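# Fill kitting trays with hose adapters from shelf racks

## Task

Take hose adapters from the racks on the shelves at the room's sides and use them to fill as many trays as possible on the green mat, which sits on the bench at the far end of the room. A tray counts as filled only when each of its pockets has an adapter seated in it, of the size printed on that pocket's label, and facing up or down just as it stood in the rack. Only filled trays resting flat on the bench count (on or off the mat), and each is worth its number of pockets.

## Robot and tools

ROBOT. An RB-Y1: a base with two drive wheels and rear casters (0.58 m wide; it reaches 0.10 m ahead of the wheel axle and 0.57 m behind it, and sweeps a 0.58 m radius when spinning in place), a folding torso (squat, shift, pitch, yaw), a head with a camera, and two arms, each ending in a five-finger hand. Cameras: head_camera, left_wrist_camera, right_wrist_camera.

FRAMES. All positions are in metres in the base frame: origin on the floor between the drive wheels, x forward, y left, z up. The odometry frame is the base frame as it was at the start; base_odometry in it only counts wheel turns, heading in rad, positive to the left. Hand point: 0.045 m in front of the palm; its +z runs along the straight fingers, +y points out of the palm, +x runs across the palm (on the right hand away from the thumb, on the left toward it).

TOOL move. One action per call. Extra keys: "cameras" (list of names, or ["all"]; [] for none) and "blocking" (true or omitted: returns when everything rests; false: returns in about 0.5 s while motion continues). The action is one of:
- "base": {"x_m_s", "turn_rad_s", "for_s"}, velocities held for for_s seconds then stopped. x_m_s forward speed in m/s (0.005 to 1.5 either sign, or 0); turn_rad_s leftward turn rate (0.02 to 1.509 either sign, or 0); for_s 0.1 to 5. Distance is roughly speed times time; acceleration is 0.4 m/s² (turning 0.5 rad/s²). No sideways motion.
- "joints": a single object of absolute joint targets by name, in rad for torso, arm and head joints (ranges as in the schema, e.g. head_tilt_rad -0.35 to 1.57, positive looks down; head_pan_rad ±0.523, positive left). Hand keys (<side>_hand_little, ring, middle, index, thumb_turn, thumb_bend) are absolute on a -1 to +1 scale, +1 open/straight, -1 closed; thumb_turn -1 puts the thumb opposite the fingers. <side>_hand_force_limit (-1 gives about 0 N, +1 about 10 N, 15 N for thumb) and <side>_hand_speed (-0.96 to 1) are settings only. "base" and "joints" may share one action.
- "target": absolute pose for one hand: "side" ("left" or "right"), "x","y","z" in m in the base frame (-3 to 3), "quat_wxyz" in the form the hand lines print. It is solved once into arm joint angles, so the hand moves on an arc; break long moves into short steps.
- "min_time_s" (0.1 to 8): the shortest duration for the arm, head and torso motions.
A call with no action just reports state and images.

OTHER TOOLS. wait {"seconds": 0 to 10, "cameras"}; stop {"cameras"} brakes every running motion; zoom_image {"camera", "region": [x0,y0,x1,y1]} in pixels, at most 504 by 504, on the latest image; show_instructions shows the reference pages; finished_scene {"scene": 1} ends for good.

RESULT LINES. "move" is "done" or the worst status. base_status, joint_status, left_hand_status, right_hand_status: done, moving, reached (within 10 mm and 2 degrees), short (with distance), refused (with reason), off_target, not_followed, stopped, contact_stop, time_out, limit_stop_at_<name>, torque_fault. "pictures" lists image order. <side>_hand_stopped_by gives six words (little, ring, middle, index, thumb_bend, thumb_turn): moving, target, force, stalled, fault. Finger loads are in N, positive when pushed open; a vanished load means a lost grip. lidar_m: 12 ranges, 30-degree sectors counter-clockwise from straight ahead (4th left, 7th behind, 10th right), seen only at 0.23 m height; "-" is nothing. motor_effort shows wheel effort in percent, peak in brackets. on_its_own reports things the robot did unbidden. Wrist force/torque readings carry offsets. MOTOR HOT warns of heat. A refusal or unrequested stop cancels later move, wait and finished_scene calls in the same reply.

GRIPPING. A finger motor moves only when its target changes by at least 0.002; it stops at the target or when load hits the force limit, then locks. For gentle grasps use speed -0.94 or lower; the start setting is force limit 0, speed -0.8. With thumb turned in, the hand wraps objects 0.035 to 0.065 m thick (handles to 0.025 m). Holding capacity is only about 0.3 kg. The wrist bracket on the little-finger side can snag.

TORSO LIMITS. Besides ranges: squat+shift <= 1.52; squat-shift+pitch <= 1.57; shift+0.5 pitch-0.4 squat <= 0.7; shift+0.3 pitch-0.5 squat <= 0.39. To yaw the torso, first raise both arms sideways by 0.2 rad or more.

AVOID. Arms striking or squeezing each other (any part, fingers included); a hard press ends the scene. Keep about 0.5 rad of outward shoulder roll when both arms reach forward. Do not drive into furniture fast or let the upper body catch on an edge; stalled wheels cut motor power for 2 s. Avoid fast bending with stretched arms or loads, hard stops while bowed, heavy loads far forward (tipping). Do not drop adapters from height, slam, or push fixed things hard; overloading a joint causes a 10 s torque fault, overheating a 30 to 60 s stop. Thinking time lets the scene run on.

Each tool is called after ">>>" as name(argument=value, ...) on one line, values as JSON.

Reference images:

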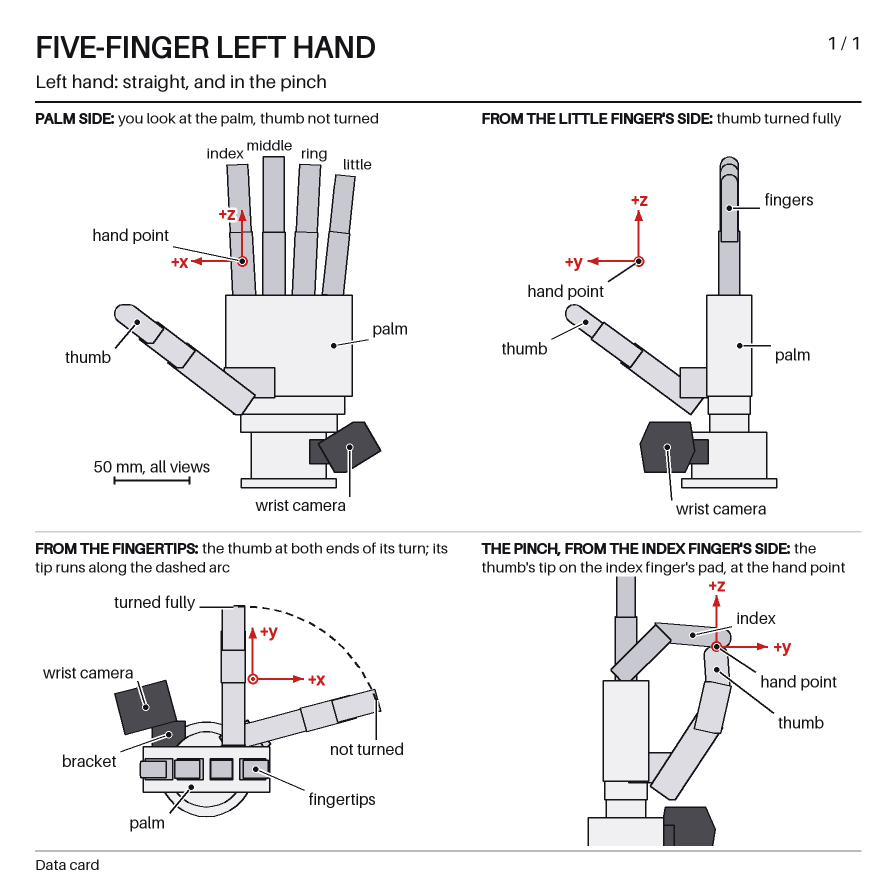

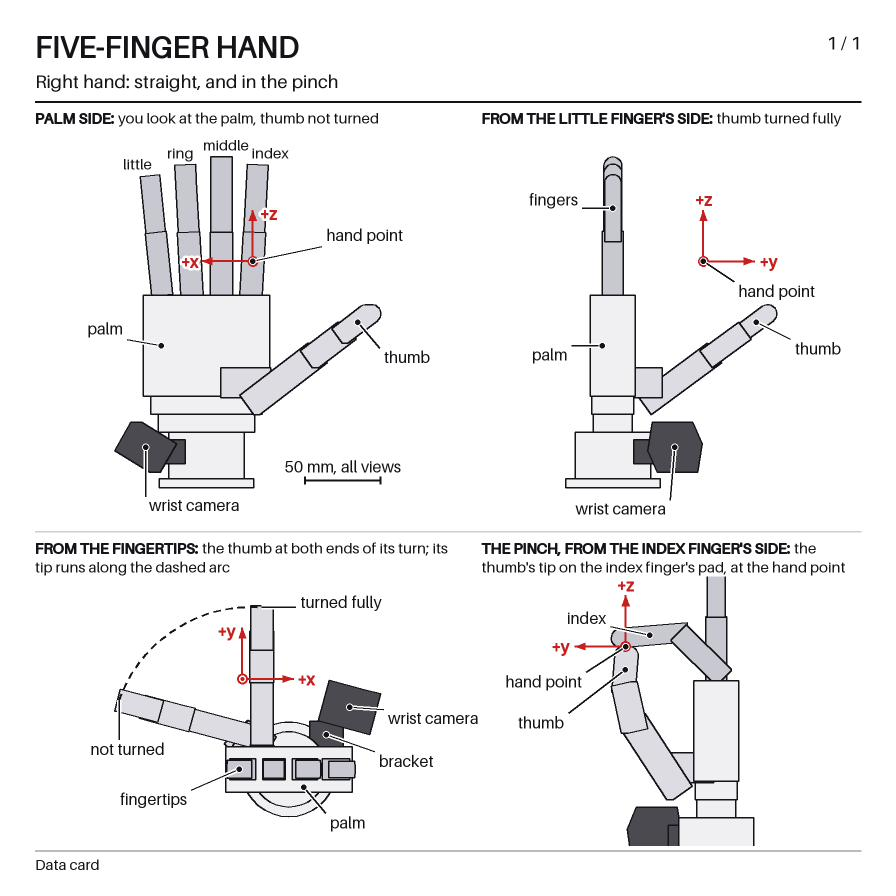

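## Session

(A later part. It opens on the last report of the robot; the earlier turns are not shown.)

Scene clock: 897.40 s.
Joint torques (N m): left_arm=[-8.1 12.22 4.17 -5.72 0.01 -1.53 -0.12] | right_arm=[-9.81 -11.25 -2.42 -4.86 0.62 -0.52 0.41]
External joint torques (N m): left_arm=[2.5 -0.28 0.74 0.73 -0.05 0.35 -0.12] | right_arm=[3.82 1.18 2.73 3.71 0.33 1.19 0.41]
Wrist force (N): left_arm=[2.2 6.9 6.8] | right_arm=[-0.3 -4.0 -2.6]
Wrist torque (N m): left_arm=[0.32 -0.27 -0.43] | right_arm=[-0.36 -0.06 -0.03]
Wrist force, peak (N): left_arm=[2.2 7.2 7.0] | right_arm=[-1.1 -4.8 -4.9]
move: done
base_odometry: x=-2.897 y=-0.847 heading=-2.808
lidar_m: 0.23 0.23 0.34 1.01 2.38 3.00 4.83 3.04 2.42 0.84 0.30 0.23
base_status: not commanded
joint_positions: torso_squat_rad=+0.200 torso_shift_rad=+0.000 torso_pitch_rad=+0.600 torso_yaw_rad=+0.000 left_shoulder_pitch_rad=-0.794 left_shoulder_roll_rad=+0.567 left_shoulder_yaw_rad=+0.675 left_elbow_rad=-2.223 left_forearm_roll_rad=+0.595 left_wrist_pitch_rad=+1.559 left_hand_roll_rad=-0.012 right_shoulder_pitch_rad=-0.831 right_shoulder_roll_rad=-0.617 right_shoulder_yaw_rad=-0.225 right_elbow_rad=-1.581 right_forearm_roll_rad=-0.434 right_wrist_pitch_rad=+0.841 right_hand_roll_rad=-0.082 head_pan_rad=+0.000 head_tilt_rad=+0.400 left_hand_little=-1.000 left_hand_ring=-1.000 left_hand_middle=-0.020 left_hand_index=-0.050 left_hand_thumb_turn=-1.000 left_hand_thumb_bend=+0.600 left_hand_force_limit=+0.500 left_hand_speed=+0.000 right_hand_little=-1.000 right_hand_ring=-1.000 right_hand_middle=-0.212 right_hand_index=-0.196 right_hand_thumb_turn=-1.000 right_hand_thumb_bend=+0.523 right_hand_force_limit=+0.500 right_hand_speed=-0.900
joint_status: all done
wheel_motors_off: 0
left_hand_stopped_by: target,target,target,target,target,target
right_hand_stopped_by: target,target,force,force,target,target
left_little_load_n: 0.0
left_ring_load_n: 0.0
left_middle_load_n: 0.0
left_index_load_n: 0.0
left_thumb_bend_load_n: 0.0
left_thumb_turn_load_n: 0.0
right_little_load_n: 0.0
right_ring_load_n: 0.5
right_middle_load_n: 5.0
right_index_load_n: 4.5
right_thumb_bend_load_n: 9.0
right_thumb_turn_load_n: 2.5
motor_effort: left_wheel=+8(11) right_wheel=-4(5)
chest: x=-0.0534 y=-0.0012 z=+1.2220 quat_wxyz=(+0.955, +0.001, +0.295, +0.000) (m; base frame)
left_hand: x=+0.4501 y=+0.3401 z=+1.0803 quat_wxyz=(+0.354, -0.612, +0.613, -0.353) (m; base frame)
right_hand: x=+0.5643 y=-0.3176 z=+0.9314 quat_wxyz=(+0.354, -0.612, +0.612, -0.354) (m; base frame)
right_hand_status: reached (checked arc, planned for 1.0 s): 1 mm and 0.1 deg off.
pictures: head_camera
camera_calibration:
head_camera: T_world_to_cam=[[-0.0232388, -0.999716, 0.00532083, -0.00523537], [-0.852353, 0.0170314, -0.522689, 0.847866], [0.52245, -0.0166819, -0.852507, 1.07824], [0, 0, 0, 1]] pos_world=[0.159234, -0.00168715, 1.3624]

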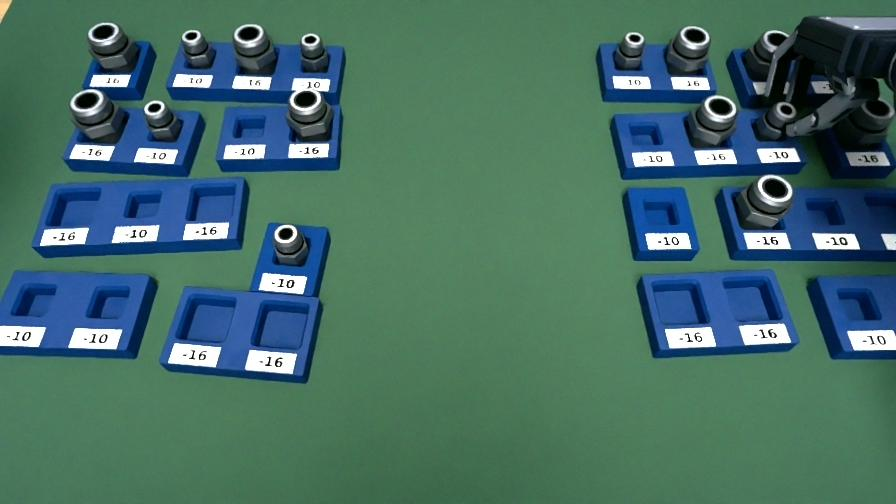

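>>> move(joints={"right_hand_speed":-0.7,"right_hand_index":0.2,"right_hand_middle":0.2,"right_hand_thumb_bend":0.85})

>>> move(target={"side":"right","x":0.556,"y":-0.3175,"z":1.01,"quat_wxyz":[0.3536,-0.6124,0.6124,-0.3536]}, min_time_s=1.2)

>>> move(joints={"right_shoulder_pitch_rad":-0.68,"right_shoulder_roll_rad":-0.782,"right_shoulder_yaw_rad":-0.438,"right_elbow_rad":-2.309,"right_forearm_roll_rad":-0.58,"right_wrist_pitch_rad":1.446,"right_hand_roll_rad":-0.348,"right_hand_speed":0,"right_hand_index":-0.05,"right_hand_middle":-0.02,"right_hand_thumb_bend":0.6}, min_time_s=1.2, cameras=["head_camera"])

>>> move(base={"x_m_s":-0.2,"for_s":0.8}, joints={"left_shoulder_pitch_rad":-0.066,"left_shoulder_roll_rad":0.351,"left_shoulder_yaw_rad":0.025,"left_elbow_rad":-2.511,"left_forearm_roll_rad":0.102,"left_wrist_pitch_rad":1.218,"left_hand_roll_rad":0.302,"right_shoulder_pitch_rad":-0.073,"right_shoulder_roll_rad":-0.509,"right_shoulder_yaw_rad":0.052,"right_elbow_rad":-2.513,"right_forearm_roll_rad":-0.069,"right_wrist_pitch_rad":1.21,"right_hand_roll_rad":-0.483,"torso_pitch_rad":0.3,"torso_squat_rad":0.4,"head_tilt_rad":0.7}, min_time_s=1.5)

>>> move(base={"turn_rad_s":-0.45,"for_s":1.035})

>>> move(base={"x_m_s":-0.9,"for_s":3.3})

>>> move(base={"turn_rad_s":0.8922,"for_s":2.267})

>>> move(base={"x_m_s":0.35,"for_s":1.22}, cameras=["head_camera"])

>>> zoom_image(camera="head_camera", region=[378, 110, 658, 220])

Scene clock: 899.57 s.
Joint torques (N m): left_arm=[-7.73 12.86 4.79 -5.71 -0.06 -1.42 -0.08] | right_arm=[-13.06 -13.03 -4.03 -7.67 0.29 -1.43 0.17]
External joint torques (N m): left_arm=[2.86 0.36 1.37 0.74 -0.12 0.46 -0.07] | right_arm=[0.56 -0.61 1.12 0.9 0 0.28 0.17]
Wrist force (N): left_arm=[2.2 7.0 6.8] | right_arm=[-0.8 3.1 3.7]
Wrist torque (N m): left_arm=[0.35 -0.27 -0.44] | right_arm=[-0.19 -0.01 -0.07]
Wrist force, peak (N): left_arm=[2.5 7.3 7.1] | right_arm=[-2.0 -5.1 -3.8]
move: done
base_odometry: x=-2.897 y=-0.847 heading=-2.808
lidar_m: 0.22 0.23 0.32 0.99 2.38 3.00 4.83 3.04 2.43 0.84 0.33 0.23
base_status: not commanded
joint_positions: torso_squat_rad=+0.200 torso_shift_rad=+0.000 torso_pitch_rad=+0.600 torso_yaw_rad=+0.000 left_shoulder_pitch_rad=-0.794 left_shoulder_roll_rad=+0.567 left_shoulder_yaw_rad=+0.675 left_elbow_rad=-2.223 left_forearm_roll_rad=+0.595 left_wrist_pitch_rad=+1.559 left_hand_roll_rad=-0.012 right_shoulder_pitch_rad=-0.830 right_shoulder_roll_rad=-0.617 right_shoulder_yaw_rad=-0.225 right_elbow_rad=-1.580 right_forearm_roll_rad=-0.434 right_wrist_pitch_rad=+0.841 right_hand_roll_rad=-0.082 head_pan_rad=+0.000 head_tilt_rad=+0.400 left_hand_little=-1.000 left_hand_ring=-1.000 left_hand_middle=-0.020 left_hand_index=-0.050 left_hand_thumb_turn=-1.000 left_hand_thumb_bend=+0.600 left_hand_force_limit=+0.500 left_hand_speed=+0.000 right_hand_little=-1.000 right_hand_ring=-1.000 right_hand_middle=+0.200 right_hand_index=+0.200 right_hand_thumb_turn=-1.000 right_hand_thumb_bend=+0.850 right_hand_force_limit=+0.500 right_hand_speed=-0.700
joint_status: all done
wheel_motors_off: 0
left_hand_stopped_by: target,target,target,target,target,target
right_hand_stopped_by: target,target,target,target,target,target
left_little_load_n: 0.0
left_ring_load_n: 0.0
left_middle_load_n: 0.0
left_index_load_n: 0.0
left_thumb_bend_load_n: 0.0
left_thumb_turn_load_n: 0.0
right_little_load_n: 0.0
right_ring_load_n: 0.0
right_middle_load_n: -0.5
right_index_load_n: 0.0
right_thumb_bend_load_n: 0.0
right_thumb_turn_load_n: 0.0
motor_effort: left_wheel=+7(10) right_wheel=-4(5)
chest: x=-0.0534 y=-0.0012 z=+1.2220 quat_wxyz=(+0.955, +0.001, +0.295, +0.000) (m; base frame)
left_hand: x=+0.4501 y=+0.3401 z=+1.0802 quat_wxyz=(+0.354, -0.612, +0.613, -0.353) (m; base frame)
right_hand: x=+0.5638 y=-0.3176 z=+0.9304 quat_wxyz=(+0.353, -0.612, +0.612, -0.354) (m; base frame)
pictures: none

Scene clock: 901.10 s.
Joint torques (N m): left_arm=[-7.41 12.75 3.93 -5.77 -0.23 -1.4 -0.13] | right_arm=[-14.73 -16.06 -6.28 -7.3 0.31 -1.49 -0.5]
External joint torques (N m): left_arm=[3.18 0.26 0.51 0.69 -0.28 0.48 -0.13] | right_arm=[-0.98 -2.92 -0.57 0.32 -0.09 0.2 -0.5]
Wrist force (N): left_arm=[2.0 7.1 6.6] | right_arm=[-0.3 3.8 3.6]
Wrist torque (N m): left_arm=[0.37 -0.24 -0.44] | right_arm=[-0.02 -0.02 -0.13]
Wrist force, peak (N): left_arm=[2.3 7.2 7.0] | right_arm=[-1.3 3.7 4.7]
move: done
base_odometry: x=-2.897 y=-0.847 heading=-2.808
lidar_m: 0.21 0.24 0.33 1.00 2.38 2.99 4.82 3.04 2.43 0.85 0.32 0.23
base_status: not commanded
joint_positions: torso_squat_rad=+0.200 torso_shift_rad=+0.000 torso_pitch_rad=+0.600 torso_yaw_rad=+0.000 left_shoulder_pitch_rad=-0.794 left_shoulder_roll_rad=+0.567 left_shoulder_yaw_rad=+0.675 left_elbow_rad=-2.223 left_forearm_roll_rad=+0.595 left_wrist_pitch_rad=+1.559 left_hand_roll_rad=-0.012 right_shoulder_pitch_rad=-0.878 right_shoulder_roll_rad=-0.712 right_shoulder_yaw_rad=-0.269 right_elbow_rad=-1.762 right_forearm_roll_rad=-0.478 right_wrist_pitch_rad=+1.088 right_hand_roll_rad=-0.159 head_pan_rad=+0.000 head_tilt_rad=+0.400 left_hand_little=-1.000 left_hand_ring=-1.000 left_hand_middle=-0.020 left_hand_index=-0.050 left_hand_thumb_turn=-1.000 left_hand_thumb_bend=+0.600 left_hand_force_limit=+0.500 left_hand_speed=+0.000 right_hand_little=-1.000 right_hand_ring=-1.000 right_hand_middle=+0.200 right_hand_index=+0.200 right_hand_thumb_turn=-1.000 right_hand_thumb_bend=+0.850 right_hand_force_limit=+0.500 right_hand_speed=-0.700
joint_status: all done
wheel_motors_off: 0
left_hand_stopped_by: target,target,target,target,target,target
right_hand_stopped_by: target,target,target,target,target,target
left_little_load_n: 0.0
left_ring_load_n: 0.0
left_middle_load_n: 0.0
left_index_load_n: 0.0
left_thumb_bend_load_n: 0.0
left_thumb_turn_load_n: 0.0
right_little_load_n: 0.0
right_ring_load_n: 0.0
right_middle_load_n: 0.0
right_index_load_n: 0.0
right_thumb_bend_load_n: 0.0
right_thumb_turn_load_n: 0.0
motor_effort: left_wheel=+9(10) right_wheel=-5(5)
chest: x=-0.0534 y=-0.0012 z=+1.2220 quat_wxyz=(+0.955, +0.001, +0.295, +0.000) (m; base frame)
left_hand: x=+0.4501 y=+0.3401 z=+1.0802 quat_wxyz=(+0.354, -0.612, +0.613, -0.353) (m; base frame)
right_hand: x=+0.5559 y=-0.3174 z=+1.0097 quat_wxyz=(+0.354, -0.612, +0.612, -0.353) (m; base frame)
right_hand_status: reached (checked arc, planned for 1.2 s): 0 mm and 0.0 deg off.
pictures: none

Scene clock: 902.60 s.
Joint torques (N m): left_arm=[-8.28 12.38 4.12 -6.07 -0.02 -1.46 0.11] | right_arm=[-9.04 -15.34 -5.97 -4.8 0.57 -1.6 -0.18]
External joint torques (N m): left_arm=[2.32 -0.12 0.7 0.39 -0.07 0.42 0.12] | right_arm=[0.13 -3.24 -0.17 0.23 -0.11 0.01 -0.18]
Wrist force (N): left_arm=[2.1 7.0 6.6] | right_arm=[-0.2 3.7 4.2]
Wrist torque (N m): left_arm=[0.37 -0.26 -0.43] | right_arm=[-0.08 -0.05 -0.18]
Wrist force, peak (N): left_arm=[2.3 7.1 7.1] | right_arm=[0.0 4.0 4.4]
move: done
base_odometry: x=-2.897 y=-0.847 heading=-2.808
lidar_m: 0.22 0.23 0.33 0.99 2.39 3.00 4.82 3.03 2.43 0.86 0.32 0.22
base_status: not commanded
joint_positions: torso_squat_rad=+0.200 torso_shift_rad=+0.000 torso_pitch_rad=+0.600 torso_yaw_rad=+0.000 left_shoulder_pitch_rad=-0.794 left_shoulder_roll_rad=+0.567 left_shoulder_yaw_rad=+0.675 left_elbow_rad=-2.223 left_forearm_roll_rad=+0.595 left_wrist_pitch_rad=+1.559 left_hand_roll_rad=-0.012 right_shoulder_pitch_rad=-0.680 right_shoulder_roll_rad=-0.782 right_shoulder_yaw_rad=-0.438 right_elbow_rad=-2.309 right_forearm_roll_rad=-0.580 right_wrist_pitch_rad=+1.446 right_hand_roll_rad=-0.348 head_pan_rad=+0.000 head_tilt_rad=+0.400 left_hand_little=-1.000 left_hand_ring=-1.000 left_hand_middle=-0.020 left_hand_index=-0.050 left_hand_thumb_turn=-1.000 left_hand_thumb_bend=+0.600 left_hand_force_limit=+0.500 left_hand_speed=+0.000 right_hand_little=-1.000 right_hand_ring=-1.000 right_hand_middle=-0.020 right_hand_index=-0.050 right_hand_thumb_turn=-1.000 right_hand_thumb_bend=+0.600 right_hand_force_limit=+0.500 right_hand_speed=+0.000
joint_status: all done
wheel_motors_off: 0
left_hand_stopped_by: target,target,target,target,target,target
right_hand_stopped_by: target,target,target,target,target,target
left_little_load_n: 0.0
left_ring_load_n: 0.0
left_middle_load_n: 0.0
left_index_load_n: 0.0
left_thumb_bend_load_n: 0.0
left_thumb_turn_load_n: 0.0
right_little_load_n: 0.0
right_ring_load_n: 0.0
right_middle_load_n: 0.0
right_index_load_n: 0.0
right_thumb_bend_load_n: 0.0
right_thumb_turn_load_n: 0.0
motor_effort: left_wheel=+8(9) right_wheel=-4(5)
chest: x=-0.0533 y=-0.0012 z=+1.2220 quat_wxyz=(+0.955, +0.001, +0.295, +0.000) (m; base frame)
left_hand: x=+0.4501 y=+0.3401 z=+1.0802 quat_wxyz=(+0.354, -0.612, +0.613, -0.353) (m; base frame)
right_hand: x=+0.4500 y=-0.2997 z=+1.0795 quat_wxyz=(+0.354, -0.612, +0.613, -0.353) (m; base frame)
pictures: head_camera
camera_calibration:
head_camera: T_world_to_cam=[[-0.0232383, -0.999716, 0.00532416, -0.00523713], [-0.852398, 0.0170306, -0.522616, 0.847807], [0.522377, -0.016683, -0.852552, 1.07817], [0, 0, 0, 1]] pos_world=[0.159335, -0.00168715, 1.3623]

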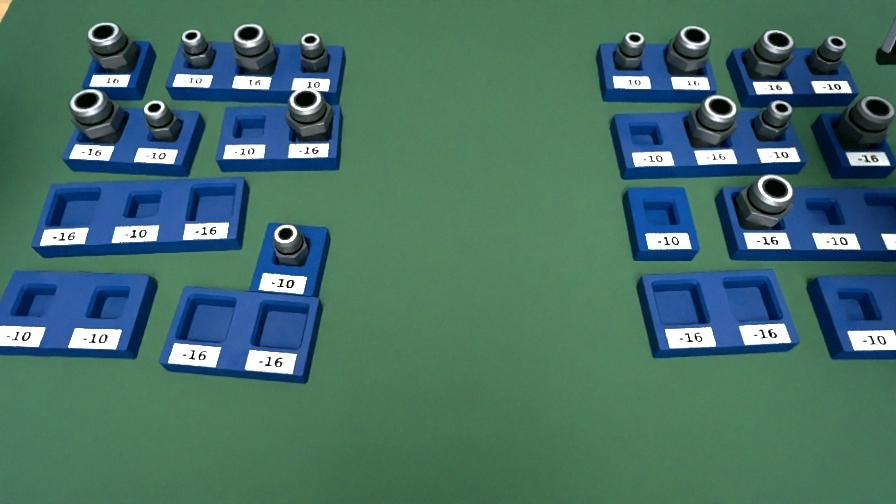

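Scene clock: 904.67 s.
Joint torques (N m): left_arm=[-4.19 4.03 3 -9.4 -0.67 -1.46 0.08] | right_arm=[-5.76 -6.34 -3.81 -7.35 0.72 -1.48 -0.55]
External joint torques (N m): left_arm=[1.88 -0.3 -0.34 -0.42 -0.21 0.34 0.09] | right_arm=[-0.28 -0.66 0.42 0.5 -0.15 0.04 -0.55]
Wrist force (N): left_arm=[2.1 7.1 6.6] | right_arm=[-0.6 2.9 4.0]
Wrist torque (N m): left_arm=[0.38 -0.26 -0.27] | right_arm=[-0.20 0.02 -0.20]
Wrist force, peak (N): left_arm=[1.9 7.3 7.3] | right_arm=[-0.9 3.7 4.8]
move: done
base_odometry: x=-2.746 y=-0.794 heading=-2.808
lidar_m: 0.38 0.40 0.56 2.28 2.39 2.88 4.67 2.92 2.41 1.43 0.56 0.40
base_status: done (sent for 0.8 of 0.8 s)
joint_positions: torso_squat_rad=+0.400 torso_shift_rad=+0.000 torso_pitch_rad=+0.300 torso_yaw_rad=+0.000 left_shoulder_pitch_rad=-0.066 left_shoulder_roll_rad=+0.351 left_shoulder_yaw_rad=+0.025 left_elbow_rad=-2.511 left_forearm_roll_rad=+0.102 left_wrist_pitch_rad=+1.218 left_hand_roll_rad=+0.302 right_shoulder_pitch_rad=-0.073 right_shoulder_roll_rad=-0.509 right_shoulder_yaw_rad=+0.052 right_elbow_rad=-2.513 right_forearm_roll_rad=-0.069 right_wrist_pitch_rad=+1.210 right_hand_roll_rad=-0.483 head_pan_rad=+0.000 head_tilt_rad=+0.700 left_hand_little=-1.000 left_hand_ring=-1.000 left_hand_middle=-0.020 left_hand_index=-0.050 left_hand_thumb_turn=-1.000 left_hand_thumb_bend=+0.600 left_hand_force_limit=+0.500 left_hand_speed=+0.000 right_hand_little=-1.000 right_hand_ring=-1.000 right_hand_middle=-0.020 right_hand_index=-0.050 right_hand_thumb_turn=-1.000 right_hand_thumb_bend=+0.600 right_hand_force_limit=+0.500 right_hand_speed=+0.000
joint_status: all done
wheel_motors_off: 0
left_hand_stopped_by: target,target,target,target,target,target
right_hand_stopped_by: target,target,target,target,target,target
left_little_load_n: 0.5
left_ring_load_n: 0.0
left_middle_load_n: 0.0
left_index_load_n: 0.0
left_thumb_bend_load_n: 0.0
left_thumb_turn_load_n: 0.0
right_little_load_n: 0.0
right_ring_load_n: 0.0
right_middle_load_n: 0.0
right_index_load_n: 0.0
right_thumb_bend_load_n: 0.0
right_thumb_turn_load_n: 0.0
motor_effort: left_wheel=-13(30) right_wheel=+2(20)
chest: x=-0.1366 y=-0.0012 z=+1.2208 quat_wxyz=(+0.989, +0.001, +0.149, +0.000) (m; base frame)
left_hand: x=+0.2802 y=+0.2198 z=+0.9808 quat_wxyz=(+0.356, -0.613, +0.611, -0.353) (m; base frame)
right_hand: x=+0.2800 y=-0.2192 z=+0.9801 quat_wxyz=(+0.353, -0.611, +0.612, -0.355) (m; base frame)
pictures: none

Scene clock: 906.90 s.
Joint torques (N m): left_arm=[-4.25 4.34 2.19 -9.48 -0.51 -1.36 0.08] | right_arm=[-5.38 -6.44 -4.11 -7.33 0.77 -1.55 -0.35]
External joint torques (N m): left_arm=[1.82 0.01 -1.15 -0.5 -0.05 0.44 0.09] | right_arm=[0.1 -0.75 0.13 0.51 -0.1 -0.03 -0.36]
Wrist force (N): left_arm=[2.3 6.7 6.5] | right_arm=[-1.0 3.0 4.4]
Wrist torque (N m): left_arm=[0.33 -0.31 -0.24] | right_arm=[-0.17 0.06 -0.22]
Wrist force, peak (N): left_arm=[2.5 7.0 6.8] | right_arm=[-1.1 4.5 3.9]
move: done
base_odometry: x=-2.746 y=-0.794 heading=+3.010
lidar_m: 0.39 0.38 0.41 0.61 2.28 2.42 2.89 4.68 2.92 2.38 1.18 0.50
base_status: done (sent for 1.03 of 1.03 s)
joint_positions: torso_squat_rad=+0.400 torso_shift_rad=+0.000 torso_pitch_rad=+0.300 torso_yaw_rad=+0.000 left_shoulder_pitch_rad=-0.066 left_shoulder_roll_rad=+0.351 left_shoulder_yaw_rad=+0.025 left_elbow_rad=-2.511 left_forearm_roll_rad=+0.102 left_wrist_pitch_rad=+1.218 left_hand_roll_rad=+0.302 right_shoulder_pitch_rad=-0.073 right_shoulder_roll_rad=-0.509 right_shoulder_yaw_rad=+0.052 right_elbow_rad=-2.513 right_forearm_roll_rad=-0.069 right_wrist_pitch_rad=+1.210 right_hand_roll_rad=-0.483 head_pan_rad=+0.000 head_tilt_rad=+0.700 left_hand_little=-1.000 left_hand_ring=-1.000 left_hand_middle=-0.020 left_hand_index=-0.050 left_hand_thumb_turn=-1.000 left_hand_thumb_bend=+0.600 left_hand_force_limit=+0.500 left_hand_speed=+0.000 right_hand_little=-1.000 right_hand_ring=-1.000 right_hand_middle=-0.020 right_hand_index=-0.050 right_hand_thumb_turn=-1.000 right_hand_thumb_bend=+0.600 right_hand_force_limit=+0.500 right_hand_speed=+0.000
joint_status: not commanded
wheel_motors_off: 0
left_hand_stopped_by: target,target,target,target,target,target
right_hand_stopped_by: target,target,target,target,target,target
left_little_load_n: 0.0
left_ring_load_n: 0.0
left_middle_load_n: 0.0
left_index_load_n: 0.0
left_thumb_bend_load_n: 0.0
left_thumb_turn_load_n: 0.0
right_little_load_n: 0.0
right_ring_load_n: 0.0
right_middle_load_n: 0.0
right_index_load_n: 0.0
right_thumb_bend_load_n: 0.0
right_thumb_turn_load_n: 0.0
motor_effort: left_wheel=+5(40) right_wheel=+3(22)
chest: x=-0.1366 y=-0.0012 z=+1.2208 quat_wxyz=(+0.989, +0.001, +0.149, +0.000) (m; base frame)
left_hand: x=+0.2802 y=+0.2198 z=+0.9808 quat_wxyz=(+0.356, -0.613, +0.611, -0.353) (m; base frame)
right_hand: x=+0.2800 y=-0.2192 z=+0.9801 quat_wxyz=(+0.353, -0.611, +0.612, -0.355) (m; base frame)
pictures: none

Scene clock: 912.90 s.
Joint torques (N m): left_arm=[-5.01 3.93 2.33 -9.49 -0.47 -1.48 0.17] | right_arm=[-6.15 -6.45 -4 -7.27 0.92 -1.5 -0.39]
External joint torques (N m): left_arm=[1.06 -0.4 -1.01 -0.52 -0.01 0.32 0.18] | right_arm=[-0.67 -0.77 0.23 0.57 0.04 0.01 -0.4]
Wrist force (N): left_arm=[2.1 6.9 6.6] | right_arm=[-0.7 3.5 3.1]
Wrist torque (N m): left_arm=[0.36 -0.24 -0.25] | right_arm=[-0.06 0.03 -0.18]
Wrist force, peak (N): left_arm=[2.2 7.1 7.2] | right_arm=[-1.1 4.0 4.5]
move: done
base_odometry: x=+0.198 y=-1.185 heading=+3.009
lidar_m: 3.13 3.05 1.37 0.76 0.81 0.73 1.28 2.00 2.13 3.13 3.22 3.85
base_status: done (sent for 3.3 of 3.3 s)
joint_positions: torso_squat_rad=+0.400 torso_shift_rad=+0.000 torso_pitch_rad=+0.300 torso_yaw_rad=+0.000 left_shoulder_pitch_rad=-0.066 left_shoulder_roll_rad=+0.351 left_shoulder_yaw_rad=+0.025 left_elbow_rad=-2.511 left_forearm_roll_rad=+0.102 left_wrist_pitch_rad=+1.218 left_hand_roll_rad=+0.302 right_shoulder_pitch_rad=-0.073 right_shoulder_roll_rad=-0.509 right_shoulder_yaw_rad=+0.052 right_elbow_rad=-2.513 right_forearm_roll_rad=-0.069 right_wrist_pitch_rad=+1.210 right_hand_roll_rad=-0.483 head_pan_rad=+0.000 head_tilt_rad=+0.700 left_hand_little=-1.000 left_hand_ring=-1.000 left_hand_middle=-0.020 left_hand_index=-0.050 left_hand_thumb_turn=-1.000 left_hand_thumb_bend=+0.600 left_hand_force_limit=+0.500 left_hand_speed=+0.000 right_hand_little=-1.000 right_hand_ring=-1.000 right_hand_middle=-0.020 right_hand_index=-0.050 right_hand_thumb_turn=-1.000 right_hand_thumb_bend=+0.600 right_hand_force_limit=+0.500 right_hand_speed=+0.000
joint_status: not commanded
wheel_motors_off: 0
left_hand_stopped_by: target,target,target,target,target,target
right_hand_stopped_by: target,target,target,target,target,target
left_little_load_n: 0.0
left_ring_load_n: 0.0
left_middle_load_n: 0.0
left_index_load_n: 0.0
left_thumb_bend_load_n: 0.0
left_thumb_turn_load_n: 0.0
right_little_load_n: 0.0
right_ring_load_n: 0.0
right_middle_load_n: 0.0
right_index_load_n: 0.0
right_thumb_bend_load_n: 0.0
right_thumb_turn_load_n: 0.0
motor_effort: left_wheel=-10(44) right_wheel=+6(24)
chest: x=-0.1366 y=-0.0012 z=+1.2209 quat_wxyz=(+0.989, +0.001, +0.149, +0.000) (m; base frame)
left_hand: x=+0.2802 y=+0.2198 z=+0.9808 quat_wxyz=(+0.356, -0.613, +0.611, -0.353) (m; base frame)
right_hand: x=+0.2800 y=-0.2192 z=+0.9801 quat_wxyz=(+0.353, -0.611, +0.612, -0.355) (m; base frame)
pictures: none

Scene clock: 917.27 s.
Joint torques (N m): left_arm=[-4.96 4.04 2.5 -9.3 -0.46 -1.48 0.01] | right_arm=[-6.16 -6.29 -3.64 -7.24 0.83 -1.42 -0.37]
External joint torques (N m): left_arm=[1.11 -0.29 -0.84 -0.32 0 0.32 0.02] | right_arm=[-0.68 -0.61 0.59 0.6 -0.05 0.09 -0.38]
Wrist force (N): left_arm=[2.4 6.8 6.8] | right_arm=[-0.3 3.7 3.6]
Wrist torque (N m): left_arm=[0.33 -0.29 -0.25] | right_arm=[-0.01 -0.06 -0.11]
Wrist force, peak (N): left_arm=[2.2 7.1 6.9] | right_arm=[-1.0 4.0 4.8]
move: done
base_odometry: x=+0.198 y=-1.185 heading=-1.252
lidar_m: 0.81 0.73 1.17 1.99 2.06 2.85 3.21 3.76 3.19 3.08 1.45 0.76
base_status: done (sent for 2.27 of 2.27 s)
joint_positions: torso_squat_rad=+0.400 torso_shift_rad=+0.000 torso_pitch_rad=+0.300 torso_yaw_rad=+0.000 left_shoulder_pitch_rad=-0.066 left_shoulder_roll_rad=+0.351 left_shoulder_yaw_rad=+0.025 left_elbow_rad=-2.511 left_forearm_roll_rad=+0.102 left_wrist_pitch_rad=+1.218 left_hand_roll_rad=+0.302 right_shoulder_pitch_rad=-0.073 right_shoulder_roll_rad=-0.509 right_shoulder_yaw_rad=+0.052 right_elbow_rad=-2.513 right_forearm_roll_rad=-0.069 right_wrist_pitch_rad=+1.210 right_hand_roll_rad=-0.483 head_pan_rad=+0.000 head_tilt_rad=+0.700 left_hand_little=-1.000 left_hand_ring=-1.000 left_hand_middle=-0.020 left_hand_index=-0.050 left_hand_thumb_turn=-1.000 left_hand_thumb_bend=+0.600 left_hand_force_limit=+0.500 left_hand_speed=+0.000 right_hand_little=-1.000 right_hand_ring=-1.000 right_hand_middle=-0.020 right_hand_index=-0.050 right_hand_thumb_turn=-1.000 right_hand_thumb_bend=+0.600 right_hand_force_limit=+0.500 right_hand_speed=+0.000
joint_status: not commanded
wheel_motors_off: 0
left_hand_stopped_by: target,target,target,target,target,target
right_hand_stopped_by: target,target,target,target,target,target
left_little_load_n: 0.0
left_ring_load_n: 0.0
left_middle_load_n: 0.0
left_index_load_n: 0.0
left_thumb_bend_load_n: 0.0
left_thumb_turn_load_n: 0.0
right_little_load_n: 0.0
right_ring_load_n: 0.0
right_middle_load_n: 0.0
right_index_load_n: 0.0
right_thumb_bend_load_n: 0.0
right_thumb_turn_load_n: 0.0
motor_effort: left_wheel=+4(35) right_wheel=+4(23)
chest: x=-0.1366 y=-0.0011 z=+1.2209 quat_wxyz=(+0.989, +0.001, +0.149, +0.000) (m; base frame)
left_hand: x=+0.2802 y=+0.2198 z=+0.9808 quat_wxyz=(+0.356, -0.613, +0.611, -0.353) (m; base frame)
right_hand: x=+0.2800 y=-0.2192 z=+0.9801 quat_wxyz=(+0.353, -0.611, +0.612, -0.355) (m; base frame)
pictures: none

Scene clock: 919.83 s.
Joint torques (N m): left_arm=[-4.8 4.24 3.03 -9.27 -0.58 -1.55 -0.03] | right_arm=[-5.63 -6.39 -3.76 -7.3 0.87 -1.48 -0.36]
External joint torques (N m): left_arm=[1.26 -0.09 -0.31 -0.3 -0.12 0.25 -0.02] | right_arm=[-0.15 -0.7 0.47 0.55 -0.01 0.04 -0.36]
Wrist force (N): left_arm=[2.3 6.7 6.6] | right_arm=[0.1 2.9 3.6]
Wrist torque (N m): left_arm=[0.33 -0.31 -0.24] | right_arm=[-0.18 -0.15 -0.10]
Wrist force, peak (N): left_arm=[2.2 7.1 7.1] | right_arm=[-0.9 3.8 4.5]
move: done
base_odometry: x=+0.334 y=-1.595 heading=-1.252
lidar_m: 0.38 0.39 0.45 1.34 2.07 2.84 3.64 4.20 3.19 2.26 0.49 0.63
base_status: done (sent for 1.23 of 1.23 s)
joint_positions: torso_squat_rad=+0.400 torso_shift_rad=+0.000 torso_pitch_rad=+0.300 torso_yaw_rad=+0.000 left_shoulder_pitch_rad=-0.066 left_shoulder_roll_rad=+0.351 left_shoulder_yaw_rad=+0.025 left_elbow_rad=-2.511 left_forearm_roll_rad=+0.102 left_wrist_pitch_rad=+1.218 left_hand_roll_rad=+0.302 right_shoulder_pitch_rad=-0.073 right_shoulder_roll_rad=-0.509 right_shoulder_yaw_rad=+0.052 right_elbow_rad=-2.513 right_forearm_roll_rad=-0.069 right_wrist_pitch_rad=+1.210 right_hand_roll_rad=-0.483 head_pan_rad=+0.000 head_tilt_rad=+0.700 left_hand_little=-1.000 left_hand_ring=-1.000 left_hand_middle=-0.020 left_hand_index=-0.050 left_hand_thumb_turn=-1.000 left_hand_thumb_bend=+0.600 left_hand_force_limit=+0.500 left_hand_speed=+0.000 right_hand_little=-1.000 right_hand_ring=-1.000 right_hand_middle=-0.020 right_hand_index=-0.050 right_hand_thumb_turn=-1.000 right_hand_thumb_bend=+0.600 right_hand_force_limit=+0.500 right_hand_speed=+0.000
joint_status: not commanded
wheel_motors_off: 0
left_hand_stopped_by: target,target,target,target,target,target
right_hand_stopped_by: target,target,target,target,target,target
left_little_load_n: 0.0
left_ring_load_n: 0.0
left_middle_load_n: 0.0
left_index_load_n: 0.0
left_thumb_bend_load_n: 0.0
left_thumb_turn_load_n: 0.0
right_little_load_n: 0.0
right_ring_load_n: 0.5
right_middle_load_n: 0.0
right_index_load_n: 0.0
right_thumb_bend_load_n: 0.0
right_thumb_turn_load_n: 0.0
motor_effort: left_wheel=+6(42) right_wheel=-4(24)
chest: x=-0.1365 y=-0.0011 z=+1.2208 quat_wxyz=(+0.989, +0.001, +0.149, +0.000) (m; base frame)
left_hand: x=+0.2802 y=+0.2198 z=+0.9807 quat_wxyz=(+0.356, -0.613, +0.611, -0.353) (m; base frame)
right_hand: x=+0.2801 y=-0.2192 z=+0.9801 quat_wxyz=(+0.353, -0.611, +0.612, -0.355) (m; base frame)
pictures: head_camera
camera_calibration:
head_camera: T_world_to_cam=[[-0.0229632, -0.999722, 0.0052615, -0.00843643], [-0.852521, 0.0168325, -0.522421, 0.749329], [0.522188, -0.016482, -0.852671, 1.17465], [0, 0, 0, 1]] pos_world=[0.0252359, -0.00168659, 1.3931]

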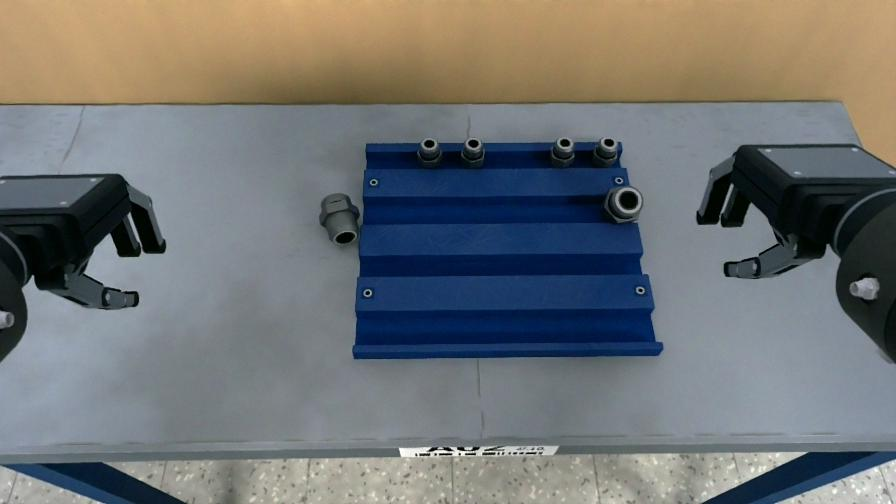

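Scaled by 1.800 from the camera's 896x504 image, which has a finer 1280x720 frame.

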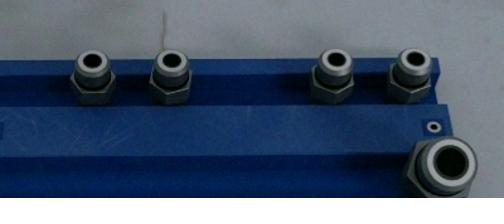

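>>> zoom_image(camera="head_camera", region=[410, 120, 490, 170])

>>> zoom_image(camera="head_camera", region=[545, 120, 625, 170])

Scaled by 6.300 from the camera's 896x504 image, which has a finer 1280x720 frame.

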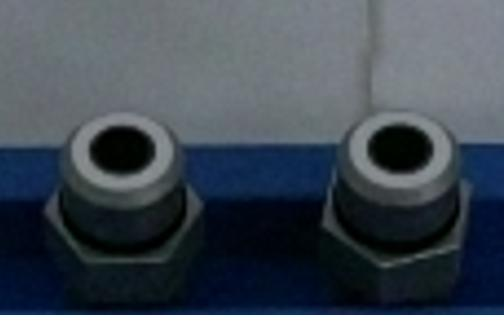

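Scaled by 6.300 from the camera's 896x504 image, which has a finer 1280x720 frame.

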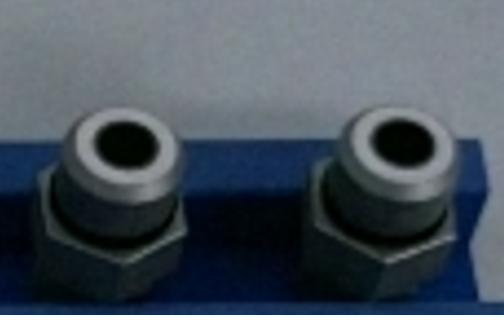

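>>> move(target={"side":"right","x":0.4914,"y":-0.1426,"z":0.92,"quat_wxyz":[0.3536,-0.6124,0.6124,-0.3536]}, min_time_s=1.8)

>>> move(target={"side":"right","x":0.4914,"y":-0.1426,"z":0.851,"quat_wxyz":[0.3536,-0.6124,0.6124,-0.3536]}, min_time_s=1.5, cameras=["right_wrist_camera"])

>>> zoom_image(camera="right_wrist_camera", region=[200, 160, 400, 320])

Scene clock: 922.77 s.
Joint torques (N m): left_arm=[-5.22 4.38 2.28 -9.47 -0.66 -1.5 0.21] | right_arm=[-17.97 -6.09 -2.8 -8.15 0.83 -1.38 -0.35]
External joint torques (N m): left_arm=[0.85 0.05 -1.05 -0.5 -0.2 0.3 0.22] | right_arm=[-0.17 -1.13 0.71 0.91 0.04 0.12 -0.36]
Wrist force (N): left_arm=[2.1 6.9 6.8] | right_arm=[-0.4 2.5 4.3]
Wrist torque (N m): left_arm=[0.35 -0.25 -0.26] | right_arm=[-0.22 -0.12 -0.19]
Wrist force, peak (N): left_arm=[2.3 7.2 6.8] | right_arm=[0.0 3.8 4.9]
move: done
base_odometry: x=+0.334 y=-1.595 heading=-1.252
lidar_m: 0.38 0.40 0.44 1.35 2.07 2.85 3.63 4.21 3.19 2.25 0.48 0.62
base_status: not commanded
joint_positions: torso_squat_rad=+0.400 torso_shift_rad=+0.000 torso_pitch_rad=+0.300 torso_yaw_rad=+0.000 left_shoulder_pitch_rad=-0.066 left_shoulder_roll_rad=+0.351 left_shoulder_yaw_rad=+0.025 left_elbow_rad=-2.511 left_forearm_roll_rad=+0.102 left_wrist_pitch_rad=+1.218 left_hand_roll_rad=+0.302 right_shoulder_pitch_rad=-0.782 right_shoulder_roll_rad=-0.299 right_shoulder_yaw_rad=+0.175 right_elbow_rad=-1.453 right_forearm_roll_rad=+0.081 right_wrist_pitch_rad=+0.880 right_hand_roll_rad=-0.510 head_pan_rad=+0.000 head_tilt_rad=+0.700 left_hand_little=-1.000 left_hand_ring=-1.000 left_hand_middle=-0.020 left_hand_index=-0.050 left_hand_thumb_turn=-1.000 left_hand_thumb_bend=+0.600 left_hand_force_limit=+0.500 left_hand_speed=+0.000 right_hand_little=-1.000 right_hand_ring=-1.000 right_hand_middle=-0.020 right_hand_index=-0.050 right_hand_thumb_turn=-1.000 right_hand_thumb_bend=+0.600 right_hand_force_limit=+0.500 right_hand_speed=+0.000
joint_status: all done
wheel_motors_off: 0
left_hand_stopped_by: target,target,target,target,target,target
right_hand_stopped_by: target,target,target,target,target,target
left_little_load_n: 0.0
left_ring_load_n: 0.0
left_middle_load_n: 0.0
left_index_load_n: 0.0
left_thumb_bend_load_n: 0.0
left_thumb_turn_load_n: 0.0
right_little_load_n: 0.0
right_ring_load_n: 0.0
right_middle_load_n: 0.0
right_index_load_n: 0.0
right_thumb_bend_load_n: 0.0
right_thumb_turn_load_n: 0.0
motor_effort: left_wheel=+4(7) right_wheel=-4(4)
chest: x=-0.1365 y=-0.0011 z=+1.2208 quat_wxyz=(+0.989, +0.001, +0.149, +0.000) (m; base frame)
left_hand: x=+0.2802 y=+0.2198 z=+0.9807 quat_wxyz=(+0.356, -0.613, +0.611, -0.353) (m; base frame)
right_hand: x=+0.4913 y=-0.1426 z=+0.9200 quat_wxyz=(+0.354, -0.612, +0.612, -0.354) (m; base frame)
right_hand_status: reached (checked arc, planned for 1.8 s): 0 mm and 0.0 deg off.
pictures: none

Scene clock: 924.60 s.
Joint torques (N m): left_arm=[-5.25 4.4 2.48 -9.46 -0.38 -1.62 0.21] | right_arm=[-17.62 -4.43 -1.84 -8.33 0.87 -1.42 -0.45]
External joint torques (N m): left_arm=[0.81 0.07 -0.86 -0.49 0.08 0.18 0.21] | right_arm=[-0.04 0.04 1 0.86 0.15 0 -0.46]
Wrist force (N): left_arm=[2.2 6.9 6.6] | right_arm=[-1.1 3.0 4.2]
Wrist torque (N m): left_arm=[0.36 -0.28 -0.25] | right_arm=[-0.21 0.06 -0.19]
Wrist force, peak (N): left_arm=[2.4 7.1 6.8] | right_arm=[-0.4 4.2 4.4]
move: done
base_odometry: x=+0.334 y=-1.595 heading=-1.252
lidar_m: 0.38 0.40 0.44 1.36 2.06 2.85 3.63 4.21 3.19 2.26 0.49 0.63
base_status: not commanded
joint_positions: torso_squat_rad=+0.400 torso_shift_rad=+0.000 torso_pitch_rad=+0.300 torso_yaw_rad=+0.000 left_shoulder_pitch_rad=-0.066 left_shoulder_roll_rad=+0.351 left_shoulder_yaw_rad=+0.025 left_elbow_rad=-2.511 left_forearm_roll_rad=+0.102 left_wrist_pitch_rad=+1.218 left_hand_roll_rad=+0.302 right_shoulder_pitch_rad=-0.762 right_shoulder_roll_rad=-0.250 right_shoulder_yaw_rad=+0.191 right_elbow_rad=-1.217 right_forearm_roll_rad=+0.190 right_wrist_pitch_rad=+0.639 right_hand_roll_rad=-0.595 head_pan_rad=+0.000 head_tilt_rad=+0.700 left_hand_little=-1.000 left_hand_ring=-1.000 left_hand_middle=-0.020 left_hand_index=-0.050 left_hand_thumb_turn=-1.000 left_hand_thumb_bend=+0.600 left_hand_force_limit=+0.500 left_hand_speed=+0.000 right_hand_little=-1.000 right_hand_ring=-1.000 right_hand_middle=-0.020 right_hand_index=-0.050 right_hand_thumb_turn=-1.000 right_hand_thumb_bend=+0.600 right_hand_force_limit=+0.500 right_hand_speed=+0.000
joint_status: all done
wheel_motors_off: 0
left_hand_stopped_by: target,target,target,target,target,target
right_hand_stopped_by: target,target,target,target,target,target
left_little_load_n: 0.0
left_ring_load_n: 0.0
left_middle_load_n: 0.0
left_index_load_n: 0.0
left_thumb_bend_load_n: 0.0
left_thumb_turn_load_n: 0.0
right_little_load_n: 0.5
right_ring_load_n: 0.0
right_middle_load_n: 0.0
right_index_load_n: 0.0
right_thumb_bend_load_n: 0.0
right_thumb_turn_load_n: 0.0
motor_effort: left_wheel=+6(8) right_wheel=-3(4)
chest: x=-0.1365 y=-0.0011 z=+1.2208 quat_wxyz=(+0.989, +0.001, +0.149, +0.000) (m; base frame)
left_hand: x=+0.2802 y=+0.2198 z=+0.9807 quat_wxyz=(+0.356, -0.613, +0.611, -0.353) (m; base frame)
right_hand: x=+0.4909 y=-0.1428 z=+0.8513 quat_wxyz=(+0.354, -0.613, +0.612, -0.353) (m; base frame)
right_hand_status: reached (checked arc, planned for 1.5 s): 1 mm and 0.0 deg off.
pictures: right_wrist_camera
camera_calibration:
right_wrist_camera: T_world_to_cam=[[-0.513207, -0.275535, -0.812834, 0.902492], [-0.555278, 0.828742, 0.0696637, 0.331198], [0.654435, 0.487101, -0.578314, 0.352029], [0, 0, 0, 1]] pos_world=[0.416692, -0.197283, 0.914087]

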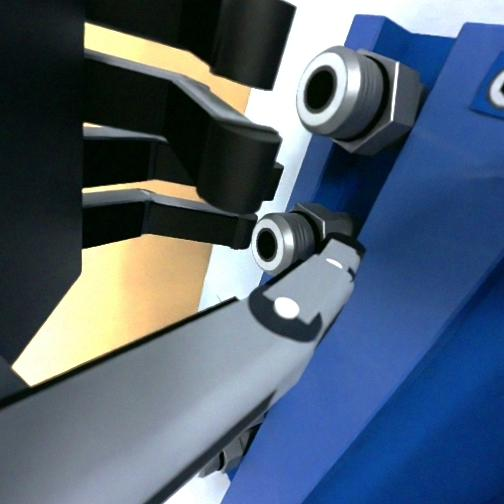

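Scaled by 2.520 from the camera's 504x504 image, which has a finer 720x720 frame.

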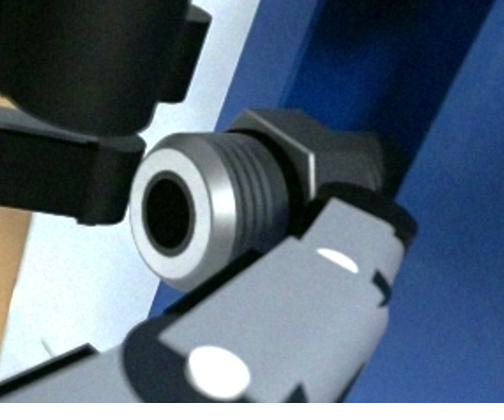

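>>> move(joints={"right_hand_thumb_bend": 0.52, "right_hand_speed": -0.5, "right_hand_force_limit": 0.5}, cameras=["right_wrist_camera","head_camera"])

>>> move(joints={"right_hand_index": -0.6, "right_hand_middle": -0.6, "right_hand_speed": -0.9, "right_hand_force_limit": 0.5})

>>> move(target={"side":"right","x":0.4914,"y":-0.1426,"z":0.885,"quat_wxyz":[0.3536,-0.6124,0.6124,-0.3536]}, cameras=["head_camera","right_wrist_camera"])

Scene clock: 926.63 s.
Joint torques (N m): left_arm=[-5.07 4.59 2.73 -9.13 -0.69 -1.57 0.14] | right_arm=[-17.52 -4.44 -1.82 -8.31 0.74 -1.5 -0.44]
External joint torques (N m): left_arm=[0.99 0.26 -0.6 -0.15 -0.23 0.23 0.15] | right_arm=[0.06 0.03 1.02 0.88 0.02 -0.08 -0.45]
Wrist force (N): left_arm=[2.3 6.7 6.5] | right_arm=[-1.5 3.5 4.4]
Wrist torque (N m): left_arm=[0.34 -0.28 -0.24] | right_arm=[-0.09 0.12 -0.22]
Wrist force, peak (N): left_arm=[2.4 7.1 6.8] | right_arm=[-0.6 3.6 4.9]
move: done
base_odometry: x=+0.334 y=-1.595 heading=-1.252
lidar_m: 0.37 0.40 0.44 1.34 2.07 2.85 3.64 4.20 3.19 2.25 0.49 0.62
base_status: not commanded
joint_positions: torso_squat_rad=+0.400 torso_shift_rad=+0.000 torso_pitch_rad=+0.300 torso_yaw_rad=+0.000 left_shoulder_pitch_rad=-0.066 left_shoulder_roll_rad=+0.351 left_shoulder_yaw_rad=+0.025 left_elbow_rad=-2.511 left_forearm_roll_rad=+0.102 left_wrist_pitch_rad=+1.218 left_hand_roll_rad=+0.302 right_shoulder_pitch_rad=-0.762 right_shoulder_roll_rad=-0.250 right_shoulder_yaw_rad=+0.191 right_elbow_rad=-1.217 right_forearm_roll_rad=+0.190 right_wrist_pitch_rad=+0.639 right_hand_roll_rad=-0.595 head_pan_rad=+0.000 head_tilt_rad=+0.700 left_hand_little=-1.000 left_hand_ring=-1.000 left_hand_middle=-0.020 left_hand_index=-0.050 left_hand_thumb_turn=-1.000 left_hand_thumb_bend=+0.600 left_hand_force_limit=+0.500 left_hand_speed=+0.000 right_hand_little=-1.000 right_hand_ring=-1.000 right_hand_middle=-0.020 right_hand_index=-0.050 right_hand_thumb_turn=-1.000 right_hand_thumb_bend=+0.520 right_hand_force_limit=+0.500 right_hand_speed=-0.500
joint_status: all done
wheel_motors_off: 0
left_hand_stopped_by: target,target,target,target,target,target
right_hand_stopped_by: target,target,target,target,target,target
left_little_load_n: 0.0
left_ring_load_n: 0.0
left_middle_load_n: 0.0
left_index_load_n: 0.0
left_thumb_bend_load_n: 0.0
left_thumb_turn_load_n: 0.5
right_little_load_n: 0.0
right_ring_load_n: 0.0
right_middle_load_n: 0.0
right_index_load_n: 0.0
right_thumb_bend_load_n: 0.0
right_thumb_turn_load_n: 0.0
motor_effort: left_wheel=+4(6) right_wheel=-3(5)
chest: x=-0.1365 y=-0.0011 z=+1.2208 quat_wxyz=(+0.989, +0.001, +0.149, +0.000) (m; base frame)
left_hand: x=+0.2802 y=+0.2198 z=+0.9807 quat_wxyz=(+0.356, -0.613, +0.611, -0.353) (m; base frame)
right_hand: x=+0.4909 y=-0.1428 z=+0.8513 quat_wxyz=(+0.354, -0.613, +0.612, -0.353) (m; base frame)
pictures: head_camera, right_wrist_camera
camera_calibration:
head_camera: T_world_to_cam=[[-0.0229632, -0.999722, 0.0052615, -0.00843643], [-0.852521, 0.0168325, -0.522421, 0.749329], [0.522188, -0.016482, -0.852671, 1.17465], [0, 0, 0, 1]] pos_world=[0.0252359, -0.00168659, 1.3931]
right_wrist_camera: T_world_to_cam=[[-0.513207, -0.275535, -0.812834, 0.902492], [-0.555278, 0.828742, 0.0696637, 0.331198], [0.654435, 0.487101, -0.578314, 0.352029], [0, 0, 0, 1]] pos_world=[0.416692, -0.197283, 0.914087]

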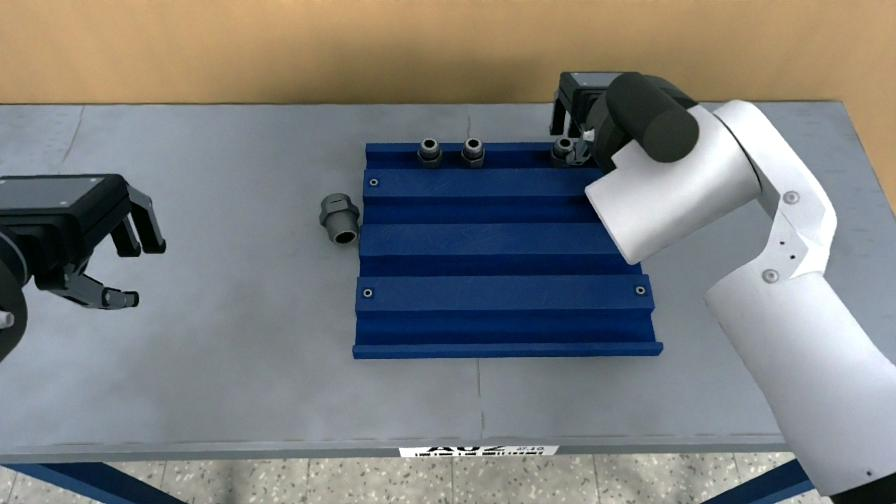

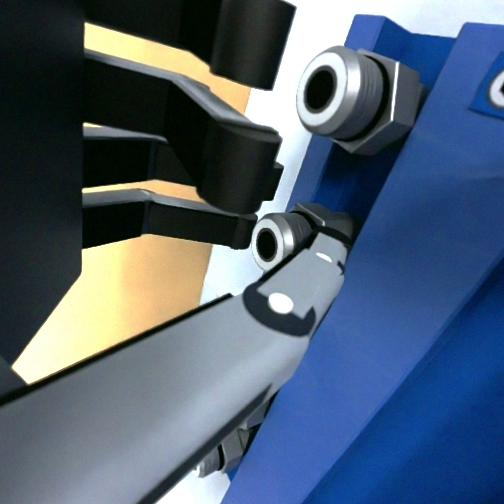

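Scene clock: 928.90 s.
Joint torques (N m): left_arm=[-4.71 3.93 2.61 -9.36 -0.44 -1.61 0.13] | right_arm=[-17.49 -4.34 -1.78 -8.13 0.74 -1.36 -0.44]
External joint torques (N m): left_arm=[1.35 -0.4 -0.73 -0.39 0.02 0.19 0.14] | right_arm=[0.09 0.13 1.06 1.06 0.03 0.06 -0.45]
Wrist force (N): left_arm=[2.3 7.2 6.6] | right_arm=[-0.4 2.6 1.8]
Wrist torque (N m): left_arm=[0.38 -0.28 -0.27] | right_arm=[-0.13 0.04 -0.17]
Wrist force, peak (N): left_arm=[2.4 7.0 7.0] | right_arm=[-0.7 3.6 4.7]
move: off_target
base_odometry: x=+0.334 y=-1.595 heading=-1.252
lidar_m: 0.37 0.41 0.45 1.34 2.06 2.84 3.64 4.22 3.19 2.25 0.49 0.63
base_status: not commanded
joint_positions: torso_squat_rad=+0.400 torso_shift_rad=+0.000 torso_pitch_rad=+0.300 torso_yaw_rad=+0.000 left_shoulder_pitch_rad=-0.066 left_shoulder_roll_rad=+0.351 left_shoulder_yaw_rad=+0.025 left_elbow_rad=-2.511 left_forearm_roll_rad=+0.102 left_wrist_pitch_rad=+1.218 left_hand_roll_rad=+0.302 right_shoulder_pitch_rad=-0.762 right_shoulder_roll_rad=-0.250 right_shoulder_yaw_rad=+0.191 right_elbow_rad=-1.218 right_forearm_roll_rad=+0.190 right_wrist_pitch_rad=+0.639 right_hand_roll_rad=-0.595 head_pan_rad=+0.000 head_tilt_rad=+0.700 left_hand_little=-1.000 left_hand_ring=-1.000 left_hand_middle=-0.020 left_hand_index=-0.050 left_hand_thumb_turn=-1.000 left_hand_thumb_bend=+0.600 left_hand_force_limit=+0.500 left_hand_speed=+0.000 right_hand_little=-1.000 right_hand_ring=-1.000 right_hand_middle=-0.231 right_hand_index=-0.196 right_hand_thumb_turn=-1.000 right_hand_thumb_bend=+0.523 right_hand_force_limit=+0.500 right_hand_speed=-0.900
joint_status: right_hand_middle off_target (ended at -0.231, target -0.600); right_hand_index off_target (ended at -0.196, target -0.600); the others done
wheel_motors_off: 0
left_hand_stopped_by: target,target,target,target,target,target
right_hand_stopped_by: target,target,force,force,target,target
left_little_load_n: 0.0
left_ring_load_n: 0.0
left_middle_load_n: 0.0
left_index_load_n: 0.0
left_thumb_bend_load_n: 0.0
left_thumb_turn_load_n: 0.0
right_little_load_n: 0.0
right_ring_load_n: 0.0
right_middle_load_n: 7.5
right_index_load_n: 4.5
right_thumb_bend_load_n: 9.5
right_thumb_turn_load_n: 4.0
motor_effort: left_wheel=+6(8) right_wheel=-3(5)
chest: x=-0.1365 y=-0.0011 z=+1.2208 quat_wxyz=(+0.989, +0.001, +0.149, +0.000) (m; base frame)
left_hand: x=+0.2802 y=+0.2198 z=+0.9807 quat_wxyz=(+0.356, -0.613, +0.611, -0.353) (m; base frame)
right_hand: x=+0.4909 y=-0.1428 z=+0.8513 quat_wxyz=(+0.354, -0.613, +0.612, -0.353) (m; base frame)
pictures: none

Scene clock: 929.93 s.
Joint torques (N m): left_arm=[-5.02 4.12 3.03 -9.36 -0.49 -1.72 -0.02] | right_arm=[-18.21 -6.22 -3.26 -8.98 0.71 -1.57 -0.04]
External joint torques (N m): left_arm=[1.04 -0.21 -0.3 -0.38 -0.03 0.08 -0.01] | right_arm=[-0.54 -1.52 -0.04 0.2 -0.05 -0.11 -0.05]
Wrist force (N): left_arm=[2.1 7.0 6.7] | right_arm=[-0.5 4.4 3.8]
Wrist torque (N m): left_arm=[0.35 -0.27 -0.26] | right_arm=[-0.07 -0.01 0.00]
Wrist force, peak (N): left_arm=[2.3 7.1 6.8] | right_arm=[-0.8 5.9 4.5]
move: done
base_odometry: x=+0.334 y=-1.595 heading=-1.252
lidar_m: 0.38 0.39 0.45 1.34 2.06 2.85 3.64 4.21 3.20 2.26 0.49 0.62
base_status: not commanded
joint_positions: torso_squat_rad=+0.400 torso_shift_rad=+0.000 torso_pitch_rad=+0.300 torso_yaw_rad=+0.000 left_shoulder_pitch_rad=-0.066 left_shoulder_roll_rad=+0.351 left_shoulder_yaw_rad=+0.025 left_elbow_rad=-2.511 left_forearm_roll_rad=+0.102 left_wrist_pitch_rad=+1.218 left_hand_roll_rad=+0.302 right_shoulder_pitch_rad=-0.766 right_shoulder_roll_rad=-0.276 right_shoulder_yaw_rad=+0.188 right_elbow_rad=-1.340 right_forearm_roll_rad=+0.130 right_wrist_pitch_rad=+0.758 right_hand_roll_rad=-0.550 head_pan_rad=+0.000 head_tilt_rad=+0.700 left_hand_little=-1.000 left_hand_ring=-1.000 left_hand_middle=-0.020 left_hand_index=-0.050 left_hand_thumb_turn=-1.000 left_hand_thumb_bend=+0.600 left_hand_force_limit=+0.500 left_hand_speed=+0.000 right_hand_little=-1.000 right_hand_ring=-1.000 right_hand_middle=-0.231 right_hand_index=-0.196 right_hand_thumb_turn=-1.000 right_hand_thumb_bend=+0.523 right_hand_force_limit=+0.500 right_hand_speed=-0.900
joint_status: all done
wheel_motors_off: 0
left_hand_stopped_by: target,target,target,target,target,target
right_hand_stopped_by: target,target,force,force,target,target
left_little_load_n: 0.0
left_ring_load_n: 0.0
left_middle_load_n: 0.0
left_index_load_n: 0.0
left_thumb_bend_load_n: 0.0
left_thumb_turn_load_n: 0.0
right_little_load_n: 0.0
right_ring_load_n: 0.0
right_middle_load_n: 6.5
right_index_load_n: 4.0
right_thumb_bend_load_n: 10.5
right_thumb_turn_load_n: 4.5
motor_effort: left_wheel=+3(8) right_wheel=-4(5)
chest: x=-0.1365 y=-0.0011 z=+1.2208 quat_wxyz=(+0.989, +0.001, +0.149, +0.000) (m; base frame)
left_hand: x=+0.2802 y=+0.2198 z=+0.9807 quat_wxyz=(+0.356, -0.613, +0.611, -0.353) (m; base frame)
right_hand: x=+0.4916 y=-0.1425 z=+0.8845 quat_wxyz=(+0.353, -0.612, +0.612, -0.353) (m; base frame)
right_hand_status: reached (checked arc, planned for 0.4 s): 1 mm and 0.0 deg off.
pictures: head_camera, right_wrist_camera
camera_calibration:
head_camera: T_world_to_cam=[[-0.0229632, -0.999722, 0.0052615, -0.00843643], [-0.852521, 0.0168325, -0.522421, 0.749329], [0.522188, -0.016482, -0.852671, 1.17465], [0, 0, 0, 1]] pos_world=[0.0252359, -0.00168659, 1.3931]
right_wrist_camera: T_world_to_cam=[[-0.513192, -0.275362, -0.812902, 0.929958], [-0.55518, 0.828801, 0.0697412, 0.328847], [0.65453, 0.487097, -0.57821, 0.370379], [0, 0, 0, 1]] pos_world=[0.417392, -0.196884, 0.947188]

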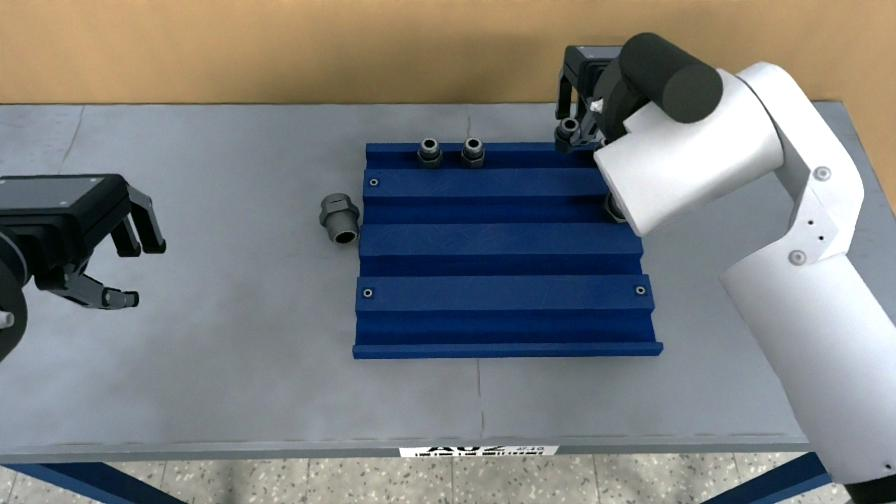

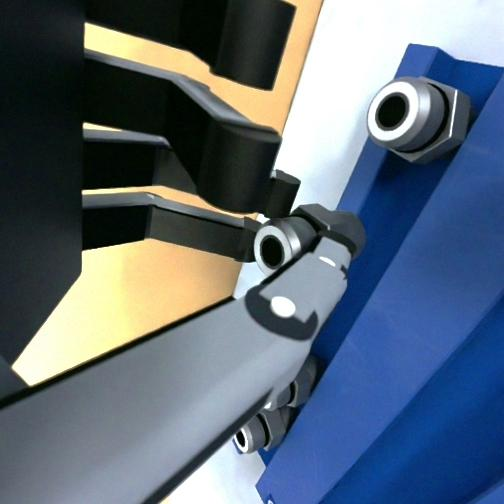

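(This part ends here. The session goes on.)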